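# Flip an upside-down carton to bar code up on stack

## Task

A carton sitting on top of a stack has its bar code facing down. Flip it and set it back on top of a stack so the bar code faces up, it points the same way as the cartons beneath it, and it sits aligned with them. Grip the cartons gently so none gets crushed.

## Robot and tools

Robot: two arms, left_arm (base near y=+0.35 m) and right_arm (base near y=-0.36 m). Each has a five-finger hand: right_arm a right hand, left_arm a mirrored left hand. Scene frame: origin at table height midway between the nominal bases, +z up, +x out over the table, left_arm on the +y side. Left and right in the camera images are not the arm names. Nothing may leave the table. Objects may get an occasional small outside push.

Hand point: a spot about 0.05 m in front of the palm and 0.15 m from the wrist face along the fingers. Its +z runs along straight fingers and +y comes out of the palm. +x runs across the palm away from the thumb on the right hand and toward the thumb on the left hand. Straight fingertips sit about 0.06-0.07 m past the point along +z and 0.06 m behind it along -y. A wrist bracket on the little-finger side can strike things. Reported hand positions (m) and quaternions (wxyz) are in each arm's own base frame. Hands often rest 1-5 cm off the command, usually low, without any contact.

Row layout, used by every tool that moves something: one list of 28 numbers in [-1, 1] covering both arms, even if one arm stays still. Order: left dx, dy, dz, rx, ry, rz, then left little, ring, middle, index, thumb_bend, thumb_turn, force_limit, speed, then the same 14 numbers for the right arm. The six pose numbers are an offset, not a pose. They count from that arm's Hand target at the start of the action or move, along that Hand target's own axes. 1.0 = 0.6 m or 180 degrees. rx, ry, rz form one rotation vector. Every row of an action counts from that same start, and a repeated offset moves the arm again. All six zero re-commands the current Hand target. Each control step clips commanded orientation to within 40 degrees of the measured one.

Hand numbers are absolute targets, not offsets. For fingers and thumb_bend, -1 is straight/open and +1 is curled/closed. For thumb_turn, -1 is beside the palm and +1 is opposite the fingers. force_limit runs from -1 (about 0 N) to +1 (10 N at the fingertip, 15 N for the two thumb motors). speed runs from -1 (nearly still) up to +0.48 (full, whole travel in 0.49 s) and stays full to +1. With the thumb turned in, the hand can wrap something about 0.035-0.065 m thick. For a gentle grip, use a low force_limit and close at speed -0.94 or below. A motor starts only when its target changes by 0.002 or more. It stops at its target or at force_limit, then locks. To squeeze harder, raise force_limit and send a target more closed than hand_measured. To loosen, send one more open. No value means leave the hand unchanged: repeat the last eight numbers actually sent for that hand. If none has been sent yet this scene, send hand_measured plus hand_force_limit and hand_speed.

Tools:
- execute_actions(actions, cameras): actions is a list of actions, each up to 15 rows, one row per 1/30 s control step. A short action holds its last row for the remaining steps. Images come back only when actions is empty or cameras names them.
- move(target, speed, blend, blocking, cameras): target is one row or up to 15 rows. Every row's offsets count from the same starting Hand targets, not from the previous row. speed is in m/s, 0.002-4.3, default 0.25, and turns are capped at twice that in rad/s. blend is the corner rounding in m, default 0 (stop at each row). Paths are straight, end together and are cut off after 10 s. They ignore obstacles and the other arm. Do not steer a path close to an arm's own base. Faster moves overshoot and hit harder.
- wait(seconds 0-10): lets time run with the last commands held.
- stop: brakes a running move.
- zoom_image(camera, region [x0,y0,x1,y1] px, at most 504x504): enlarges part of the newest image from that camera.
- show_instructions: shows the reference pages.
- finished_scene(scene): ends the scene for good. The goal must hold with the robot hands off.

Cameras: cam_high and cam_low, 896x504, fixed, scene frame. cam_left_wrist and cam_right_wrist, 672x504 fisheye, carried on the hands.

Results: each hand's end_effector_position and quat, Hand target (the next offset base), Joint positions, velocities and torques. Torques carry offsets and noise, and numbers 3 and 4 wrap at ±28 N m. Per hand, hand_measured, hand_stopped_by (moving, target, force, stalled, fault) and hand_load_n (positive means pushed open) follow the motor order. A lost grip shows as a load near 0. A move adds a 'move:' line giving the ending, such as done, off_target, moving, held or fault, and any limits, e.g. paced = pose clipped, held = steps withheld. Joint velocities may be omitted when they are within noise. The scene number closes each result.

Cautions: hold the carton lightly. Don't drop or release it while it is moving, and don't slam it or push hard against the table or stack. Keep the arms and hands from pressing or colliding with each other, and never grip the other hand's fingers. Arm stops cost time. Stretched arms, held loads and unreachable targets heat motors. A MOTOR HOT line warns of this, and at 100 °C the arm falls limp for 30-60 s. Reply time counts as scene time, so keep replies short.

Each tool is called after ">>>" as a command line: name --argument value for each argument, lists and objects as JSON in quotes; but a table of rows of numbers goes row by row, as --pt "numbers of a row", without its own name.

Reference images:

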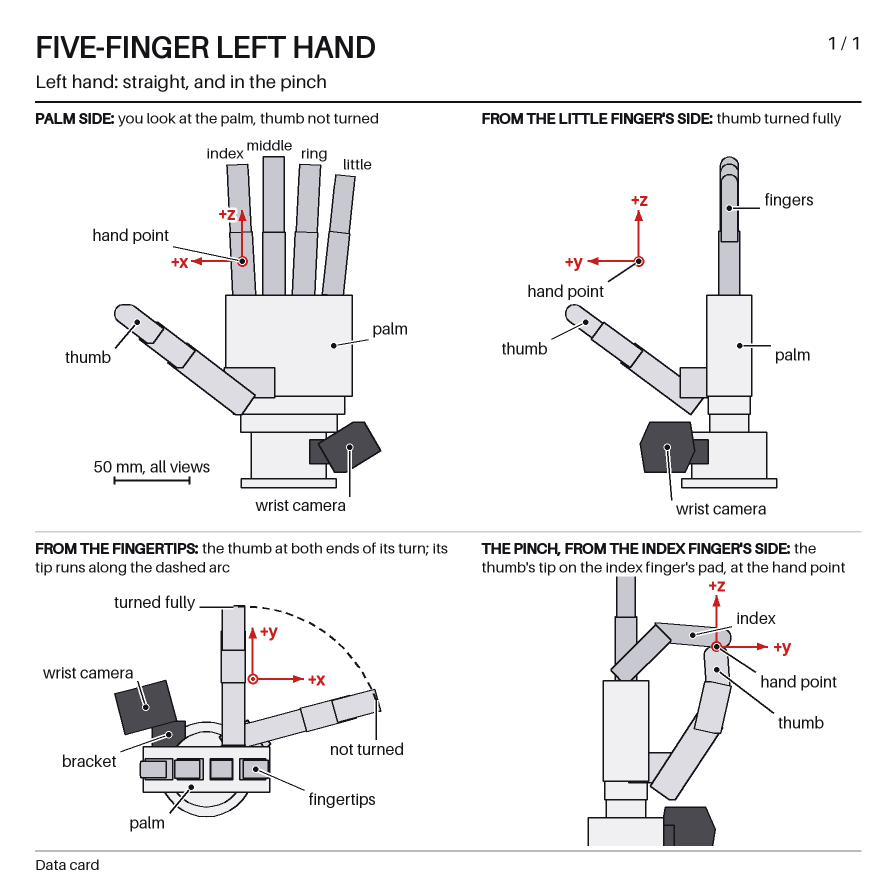

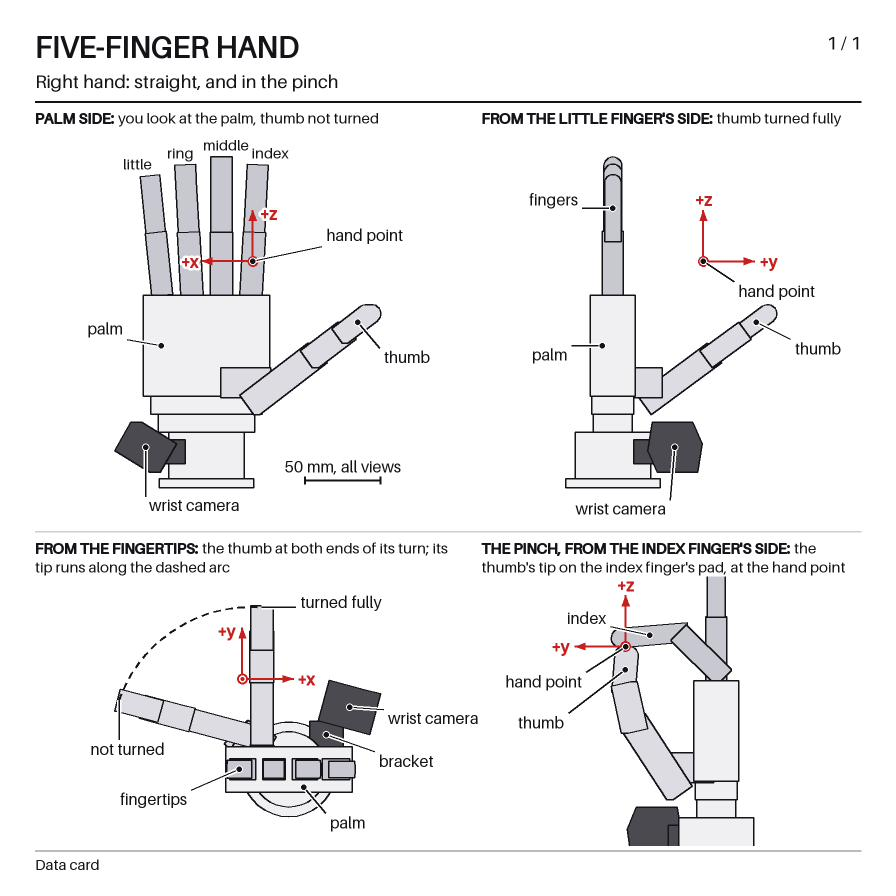

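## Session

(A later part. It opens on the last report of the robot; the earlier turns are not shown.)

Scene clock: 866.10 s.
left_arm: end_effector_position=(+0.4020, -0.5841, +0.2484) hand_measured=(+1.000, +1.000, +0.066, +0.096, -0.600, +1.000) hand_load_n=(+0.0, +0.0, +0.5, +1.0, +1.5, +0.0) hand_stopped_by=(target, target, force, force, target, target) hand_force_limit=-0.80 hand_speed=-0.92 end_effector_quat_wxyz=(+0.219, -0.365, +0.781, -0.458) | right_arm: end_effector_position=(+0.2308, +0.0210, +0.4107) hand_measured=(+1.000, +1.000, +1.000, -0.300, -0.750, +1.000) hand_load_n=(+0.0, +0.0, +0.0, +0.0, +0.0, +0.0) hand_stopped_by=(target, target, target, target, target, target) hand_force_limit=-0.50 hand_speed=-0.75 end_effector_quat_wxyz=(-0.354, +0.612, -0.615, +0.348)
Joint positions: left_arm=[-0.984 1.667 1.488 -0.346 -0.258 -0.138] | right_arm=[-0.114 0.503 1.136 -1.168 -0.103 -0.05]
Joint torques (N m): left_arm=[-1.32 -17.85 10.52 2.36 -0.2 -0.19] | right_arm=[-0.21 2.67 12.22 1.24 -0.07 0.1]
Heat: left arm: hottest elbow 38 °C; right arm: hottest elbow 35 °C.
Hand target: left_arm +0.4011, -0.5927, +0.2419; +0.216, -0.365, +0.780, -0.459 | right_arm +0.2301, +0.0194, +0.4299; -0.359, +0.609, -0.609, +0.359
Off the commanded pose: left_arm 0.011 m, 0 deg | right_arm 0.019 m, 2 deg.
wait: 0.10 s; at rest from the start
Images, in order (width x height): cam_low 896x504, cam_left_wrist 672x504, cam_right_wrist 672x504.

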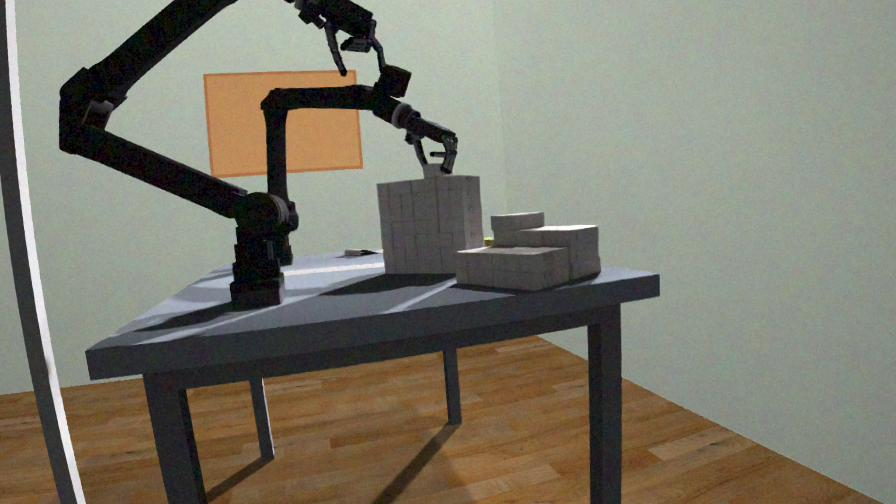

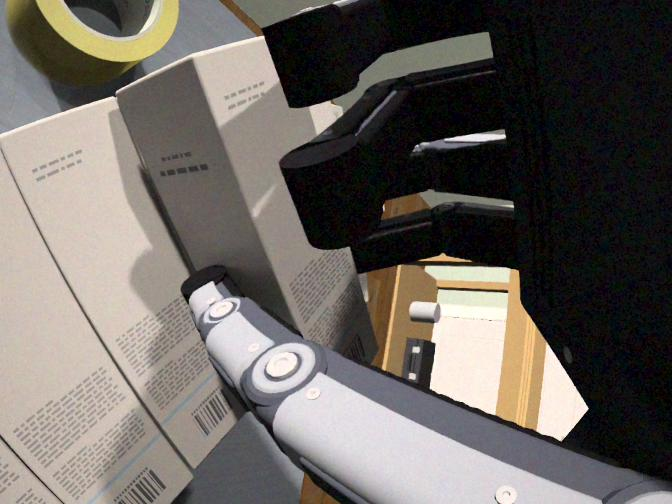

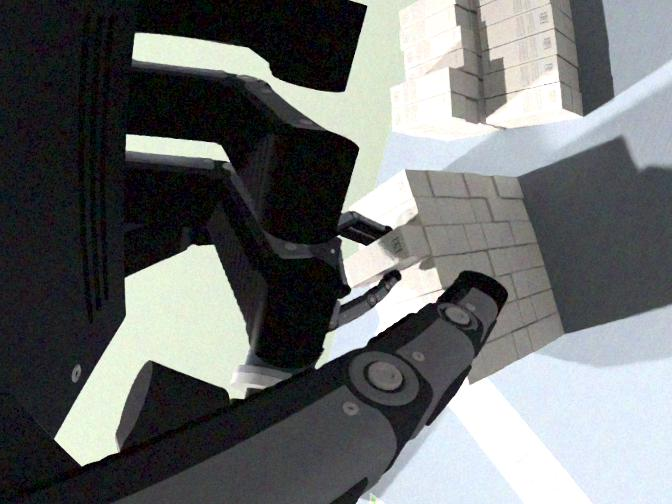

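>>> move --target '[0,0.0073,0.004,0,0,0,1,1,0.4,0.4,-0.6,1,-0.8,-0.92,0,0,0,0,0,0,1,1,1,-0.3,-0.75,1,-0.5,-0.75]' --speed 0.1 --cameras '["cam_left_wrist","cam_right_wrist","cam_low"]'

>>> zoom_image --camera "cam_right_wrist" --region '[370, 210, 450, 300]'

>>> zoom_image --camera "cam_left_wrist" --region '[60, 60, 220, 220]'

Scene clock: 870.63 s.
left_arm: end_effector_position=(+0.4020, -0.5841, +0.2484) hand_measured=(+1.000, +1.000, +0.066, +0.096, -0.600, +1.000) hand_load_n=(+0.0, +0.0, +0.5, +1.0, +1.5, -0.5) hand_stopped_by=(target, target, force, force, target, target) hand_force_limit=-0.80 hand_speed=-0.92 end_effector_quat_wxyz=(+0.219, -0.365, +0.781, -0.458) | right_arm: end_effector_position=(+0.2308, +0.0210, +0.4107) hand_measured=(+1.000, +1.000, +1.000, -0.300, -0.750, +1.000) hand_load_n=(+0.0, +0.0, +0.0, +0.0, +0.0, +0.0) hand_stopped_by=(target, target, target, target, target, target) hand_force_limit=-0.50 hand_speed=-0.75 end_effector_quat_wxyz=(-0.354, +0.612, -0.615, +0.348)
Joint positions: left_arm=[-0.984 1.667 1.488 -0.346 -0.258 -0.138] | right_arm=[-0.114 0.503 1.136 -1.168 -0.103 -0.05]
Joint torques (N m): left_arm=[-1.38 -17.9 9.74 2.81 -0.21 -0.19] | right_arm=[-0.21 2.78 12.23 1.25 -0.07 0.11]
Heat: left arm: hottest elbow 38 °C; right arm: hottest elbow 35 °C.
Hand target: left_arm +0.4011, -0.5927, +0.2369; +0.216, -0.365, +0.780, -0.459 | right_arm +0.2301, +0.0194, +0.4299; -0.359, +0.609, -0.609, +0.359
Off the commanded pose: left_arm 0.014 m, 0 deg | right_arm 0.019 m, 2 deg.
move: off_target (left_arm, right_arm)
Images, in order (width x height): cam_low 896x504, cam_left_wrist 672x504, cam_right_wrist 672x504.

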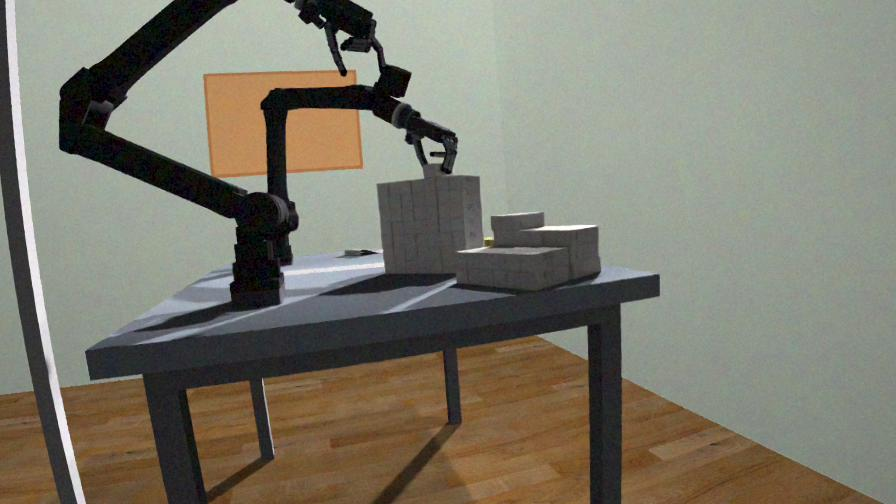

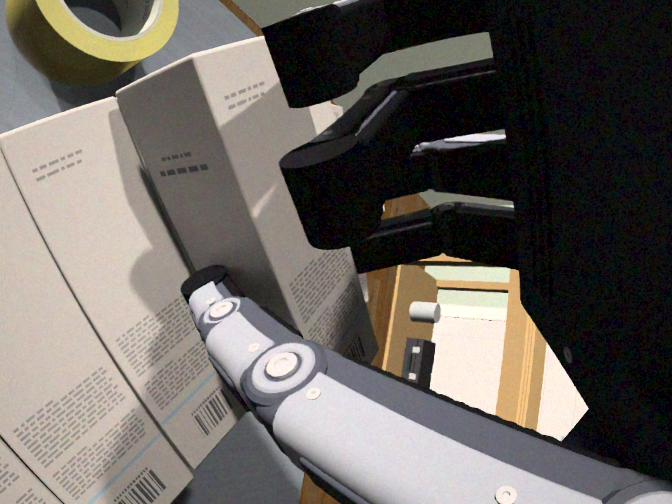

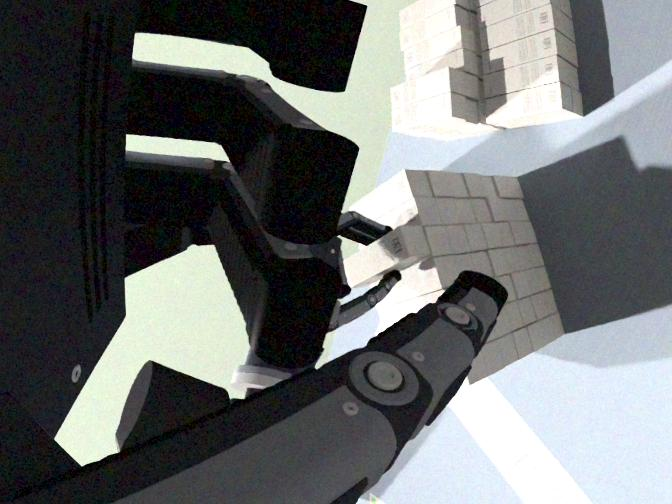

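Scaled by 5.600 from the camera's 672x504 image, which has a finer 960x720 frame.

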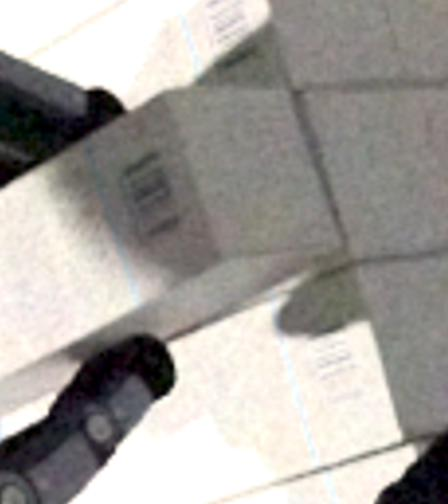

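Scaled by 3.150 from the camera's 672x504 image, which has a finer 960x720 frame.

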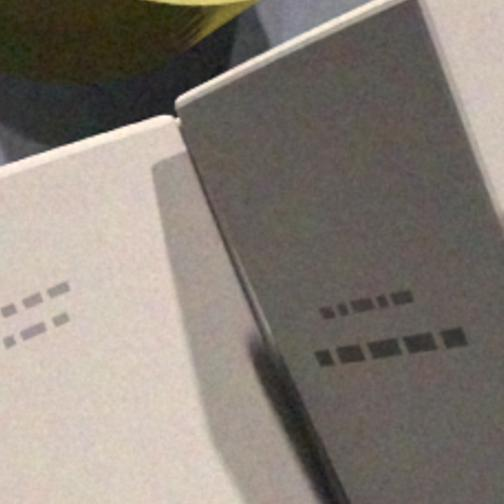

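>>> move --target '[0,0.0058,0.0032,0,0,0,1,1,0.4,0.4,-0.6,1,-0.8,-0.92,0,0,0,0,0,0,1,1,1,-0.3,-0.75,1,-0.5,-0.75]' --speed 0.1 --cameras '["cam_left_wrist","cam_low"]'

>>> zoom_image --camera "cam_low" --region '[410, 140, 490, 200]'

>>> zoom_image --camera "cam_left_wrist" --region '[60, 60, 220, 220]'

Scene clock: 874.93 s.
left_arm: end_effector_position=(+0.4023, -0.5846, +0.2470) hand_measured=(+1.000, +1.000, +0.066, +0.096, -0.600, +1.000) hand_load_n=(+0.0, +0.0, +1.0, +0.5, +1.5, -0.5) hand_stopped_by=(target, target, force, force, target, target) hand_force_limit=-0.80 hand_speed=-0.92 end_effector_quat_wxyz=(+0.219, -0.365, +0.780, -0.460) | right_arm: end_effector_position=(+0.2308, +0.0210, +0.4107) hand_measured=(+1.000, +1.000, +1.000, -0.300, -0.750, +1.000) hand_load_n=(+0.0, +0.0, +0.0, +0.0, +0.0, +0.0) hand_stopped_by=(target, target, target, target, target, target) hand_force_limit=-0.50 hand_speed=-0.75 end_effector_quat_wxyz=(-0.354, +0.612, -0.615, +0.348)
Joint positions: left_arm=[-0.984 1.667 1.482 -0.336 -0.258 -0.139] | right_arm=[-0.114 0.503 1.136 -1.168 -0.103 -0.05]
Joint torques (N m): left_arm=[-1.44 -17.44 9.61 2.69 -0.21 -0.18] | right_arm=[-0.15 2.73 12.21 1.28 -0.08 0.11]
Heat: left arm: hottest elbow 38 °C; right arm: hottest elbow 35 °C.
Hand target: left_arm +0.4011, -0.5927, +0.2331; +0.216, -0.365, +0.780, -0.459 | right_arm +0.2301, +0.0194, +0.4299; -0.359, +0.609, -0.609, +0.359
Off the commanded pose: left_arm 0.016 m, 0 deg | right_arm 0.019 m, 2 deg.
move: off_target (left_arm, right_arm)
Images, in order (width x height): cam_low 896x504, cam_left_wrist 672x504.

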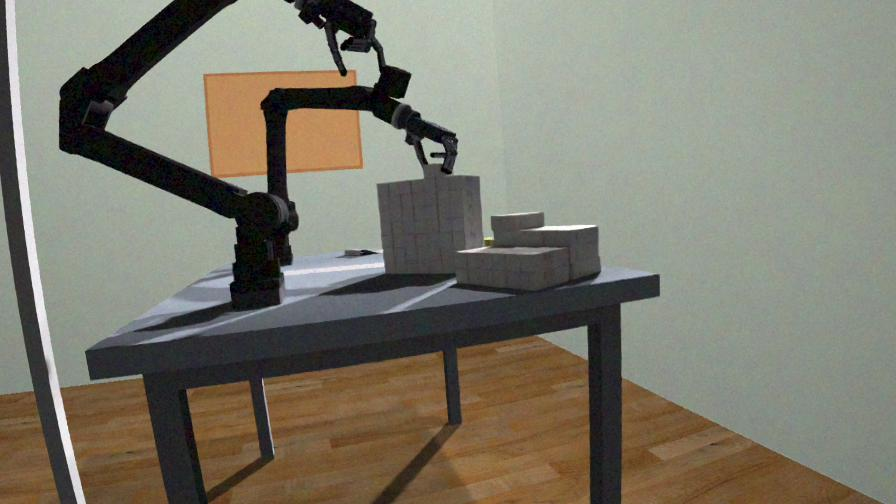

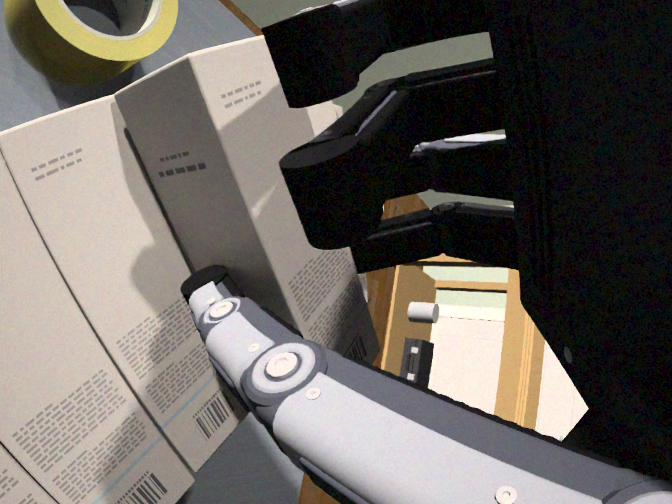

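Scaled by 6.300 from the camera's 896x504 image, which has a finer 1280x720 frame.

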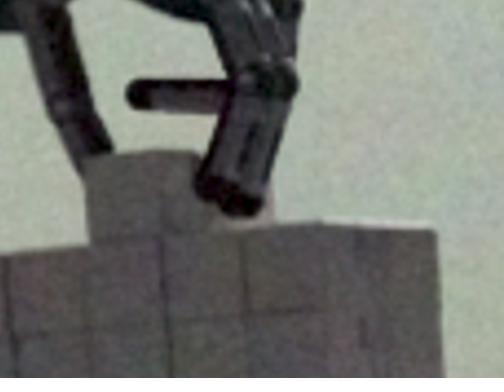

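Scaled by 3.150 from the camera's 672x504 image, which has a finer 960x720 frame.

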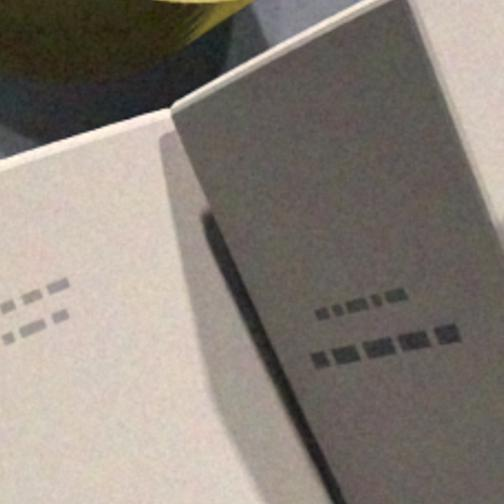

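>>> move --pt "0 -0.0117 -0.0065 0 0 0 1 1 0.4 0.4 -0.6 1 -0.8 -0.92 0 0 0 0 0 0 1 1 1 -0.3 -0.75 1 -0.5 -0.75" --pt "0 -0.0117 -0.0065 0 0 0 1 1 -0.2 -0.2 -0.65 1 -0.5 -0.85 0 0 0 0 0 0 1 1 1 -0.3 -0.75 1 -0.5 -0.75" --speed 0.1 --cameras '["cam_left_wrist","cam_right_wrist","cam_low"]'

Scene clock: 885.00 s.
left_arm: end_effector_position=(+0.4023, -0.5846, +0.2469) hand_measured=(+1.000, +1.000, -0.200, -0.200, -0.650, +1.000) hand_load_n=(+0.0, +0.0, +0.0, +0.0, +0.0, +0.0) hand_stopped_by=(target, target, target, target, target, target) hand_force_limit=-0.50 hand_speed=-0.85 end_effector_quat_wxyz=(+0.219, -0.365, +0.780, -0.460) | right_arm: end_effector_position=(+0.2308, +0.0210, +0.4107) hand_measured=(+1.000, +1.000, +1.000, -0.300, -0.750, +1.000) hand_load_n=(+0.0, +0.0, +0.0, +0.0, +0.0, +0.0) hand_stopped_by=(target, target, target, target, target, target) hand_force_limit=-0.50 hand_speed=-0.75 end_effector_quat_wxyz=(-0.354, +0.612, -0.615, +0.348)
Joint positions: left_arm=[-0.984 1.667 1.482 -0.335 -0.258 -0.139] | right_arm=[-0.114 0.503 1.136 -1.168 -0.103 -0.05]
Joint torques (N m): left_arm=[-1.38 -17.85 10.82 2.06 -0.19 -0.18] | right_arm=[-0.21 2.78 12.21 1.24 -0.07 0.1]
Heat: left arm: hottest elbow 39 °C; right arm: hottest elbow 35 °C.
Hand target: left_arm +0.4011, -0.5926, +0.2410; +0.216, -0.365, +0.781, -0.459 | right_arm +0.2301, +0.0194, +0.4299; -0.359, +0.609, -0.609, +0.359
Off the commanded pose: left_arm 0.010 m, 0 deg | right_arm 0.019 m, 2 deg.
move: off_target (right_arm)
Images, in order (width x height): cam_low 896x504, cam_left_wrist 672x504, cam_right_wrist 672x504.

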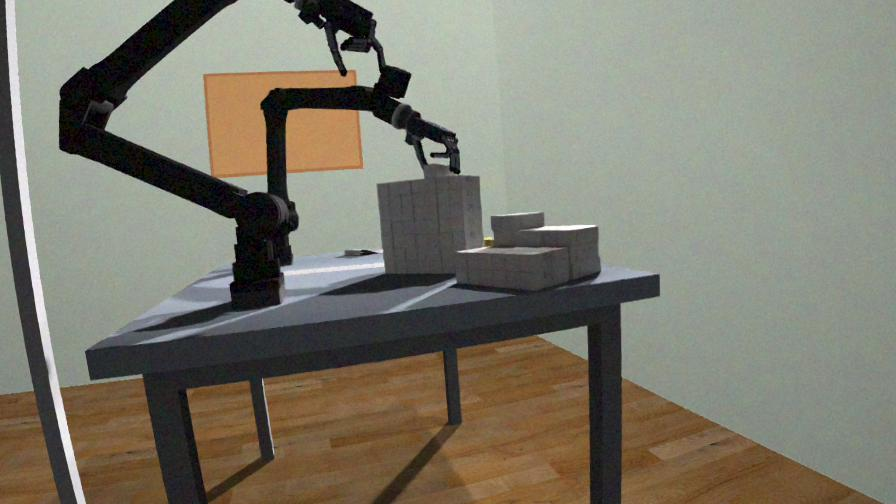

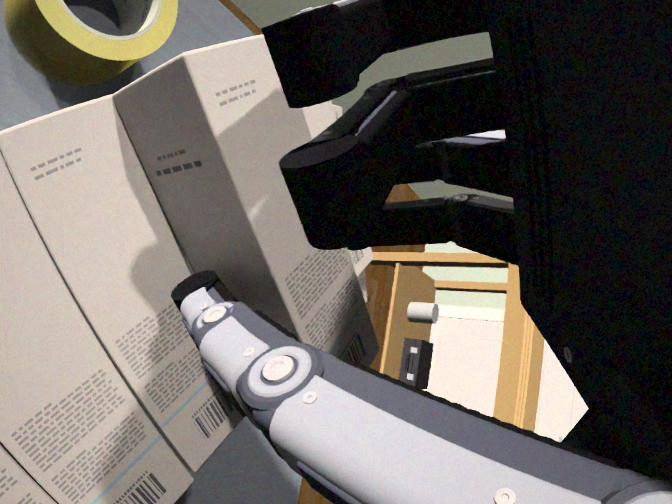

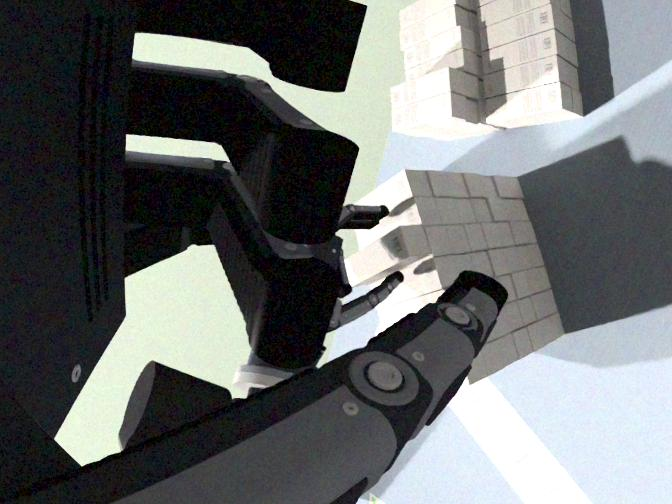

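>>> move --pt "-0.0097 -0.0453 -0.0218 0 0 0 1 1 -0.2 -0.2 -0.65 1 -0.5 -0.85 0 0 0 0 0 0 1 1 1 -0.3 -0.75 1 -0.5 -0.75" --pt "-0.0097 -0.1912 -0.1027 0 0 0 1 1 -0.2 -0.2 -0.65 1 -0.5 -0.85 0 0 0 0 0 0 1 1 1 -0.3 -0.75 1 -0.5 -0.75" --speed 0.12 --blend 0.02 --cameras '["all"]'

>>> zoom_image --camera "cam_high" --region '[400, 120, 540, 250]'

>>> zoom_image --camera "cam_right_wrist" --region '[330, 160, 480, 320]'

>>> zoom_image --camera "cam_low" --region '[380, 140, 490, 220]'

Scene clock: 894.80 s.
left_arm: end_effector_position=(+0.4002, -0.5834, +0.3529) hand_measured=(+1.000, +1.000, -0.200, -0.200, -0.650, +1.000) hand_load_n=(+0.0, +0.0, +0.0, +0.0, +0.0, +0.0) hand_stopped_by=(target, target, target, target, target, target) hand_force_limit=-0.50 hand_speed=-0.85 end_effector_quat_wxyz=(+0.215, -0.364, +0.786, -0.450) | right_arm: end_effector_position=(+0.2308, +0.0210, +0.4107) hand_measured=(+1.000, +1.000, +1.000, -0.300, -0.750, +1.000) hand_load_n=(+0.0, +0.0, +0.0, +0.0, +0.0, +0.0) hand_stopped_by=(target, target, target, target, target, target) hand_force_limit=-0.50 hand_speed=-0.75 end_effector_quat_wxyz=(-0.354, +0.612, -0.615, +0.348)
Joint positions: left_arm=[-0.984 1.662 1.767 -0.651 -0.252 -0.139] | right_arm=[-0.114 0.503 1.136 -1.168 -0.103 -0.05]
Joint torques (N m): left_arm=[-0.62 -18.78 14.2 1.32 -0.07 -0.11] | right_arm=[-0.32 2.84 12.22 1.24 -0.07 0.11]
Heat: left arm: hottest elbow 39 °C; right arm: hottest elbow 35 °C.
Hand target: left_arm +0.4061, -0.5895, +0.3712; +0.216, -0.365, +0.781, -0.459 | right_arm +0.2301, +0.0194, +0.4299; -0.359, +0.609, -0.609, +0.359
Off the commanded pose: left_arm 0.020 m, 1 deg | right_arm 0.019 m, 2 deg.
move: off_target (left_arm, right_arm); blend cut to 0.0154 m at target 1

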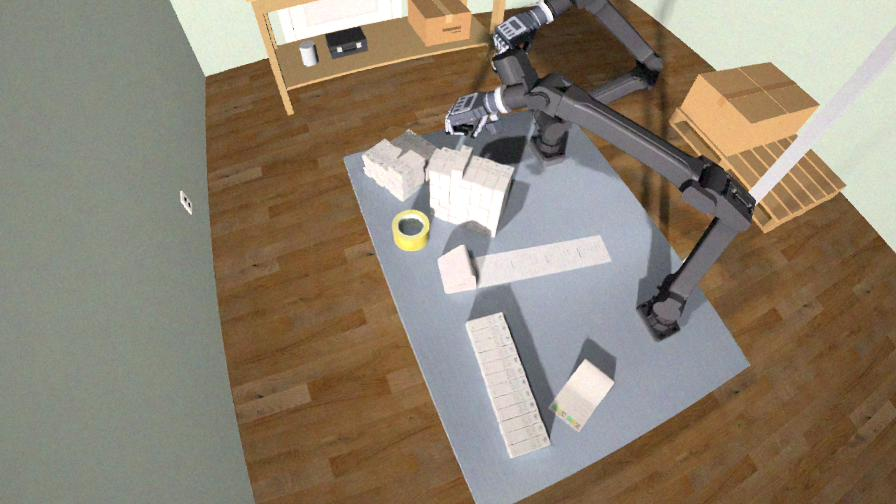

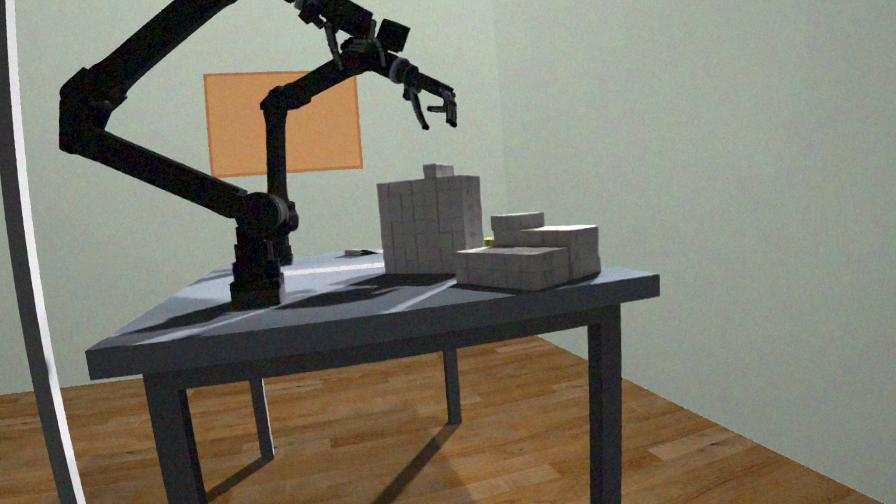

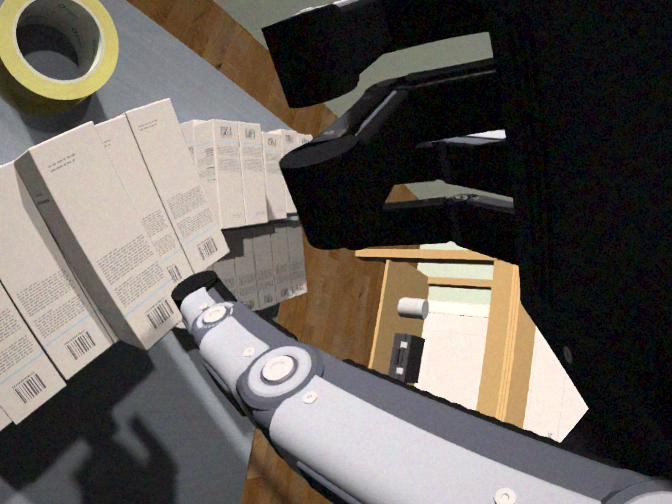

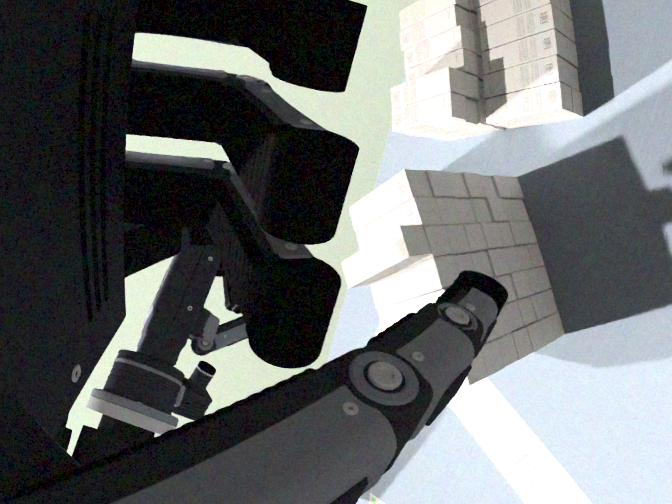

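Scaled by 3.600 from the camera's 896x504 image, which has a finer 1280x720 frame.

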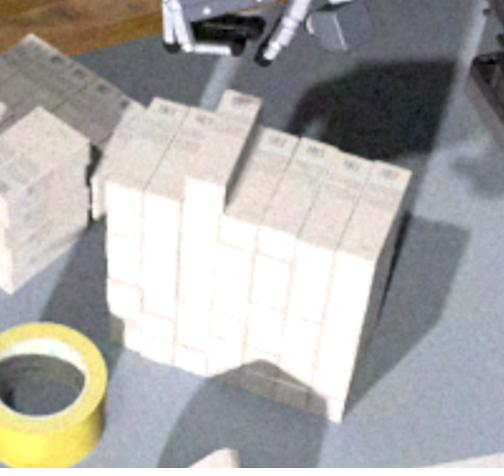

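Scaled by 3.150 from the camera's 672x504 image, which has a finer 960x720 frame.

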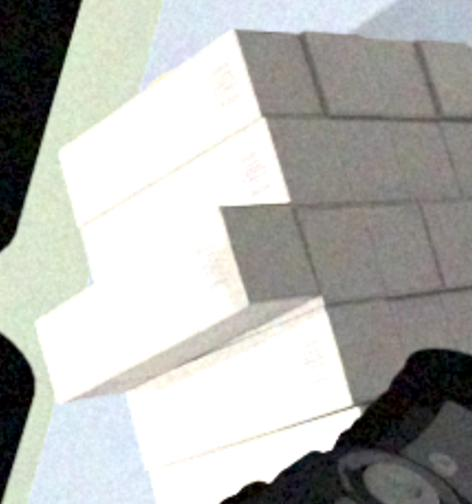

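Scaled by 4.582 from the camera's 896x504 image, which has a finer 1280x720 frame.

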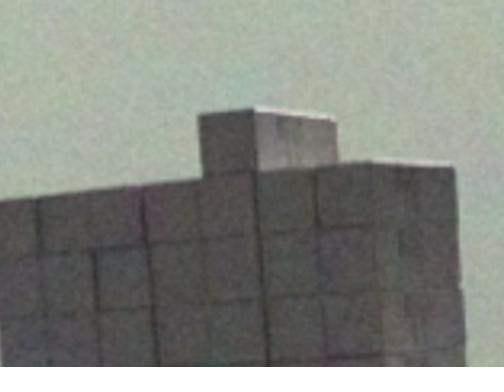

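>>> finished_scene --scene 2

The scene is finished: the task was done.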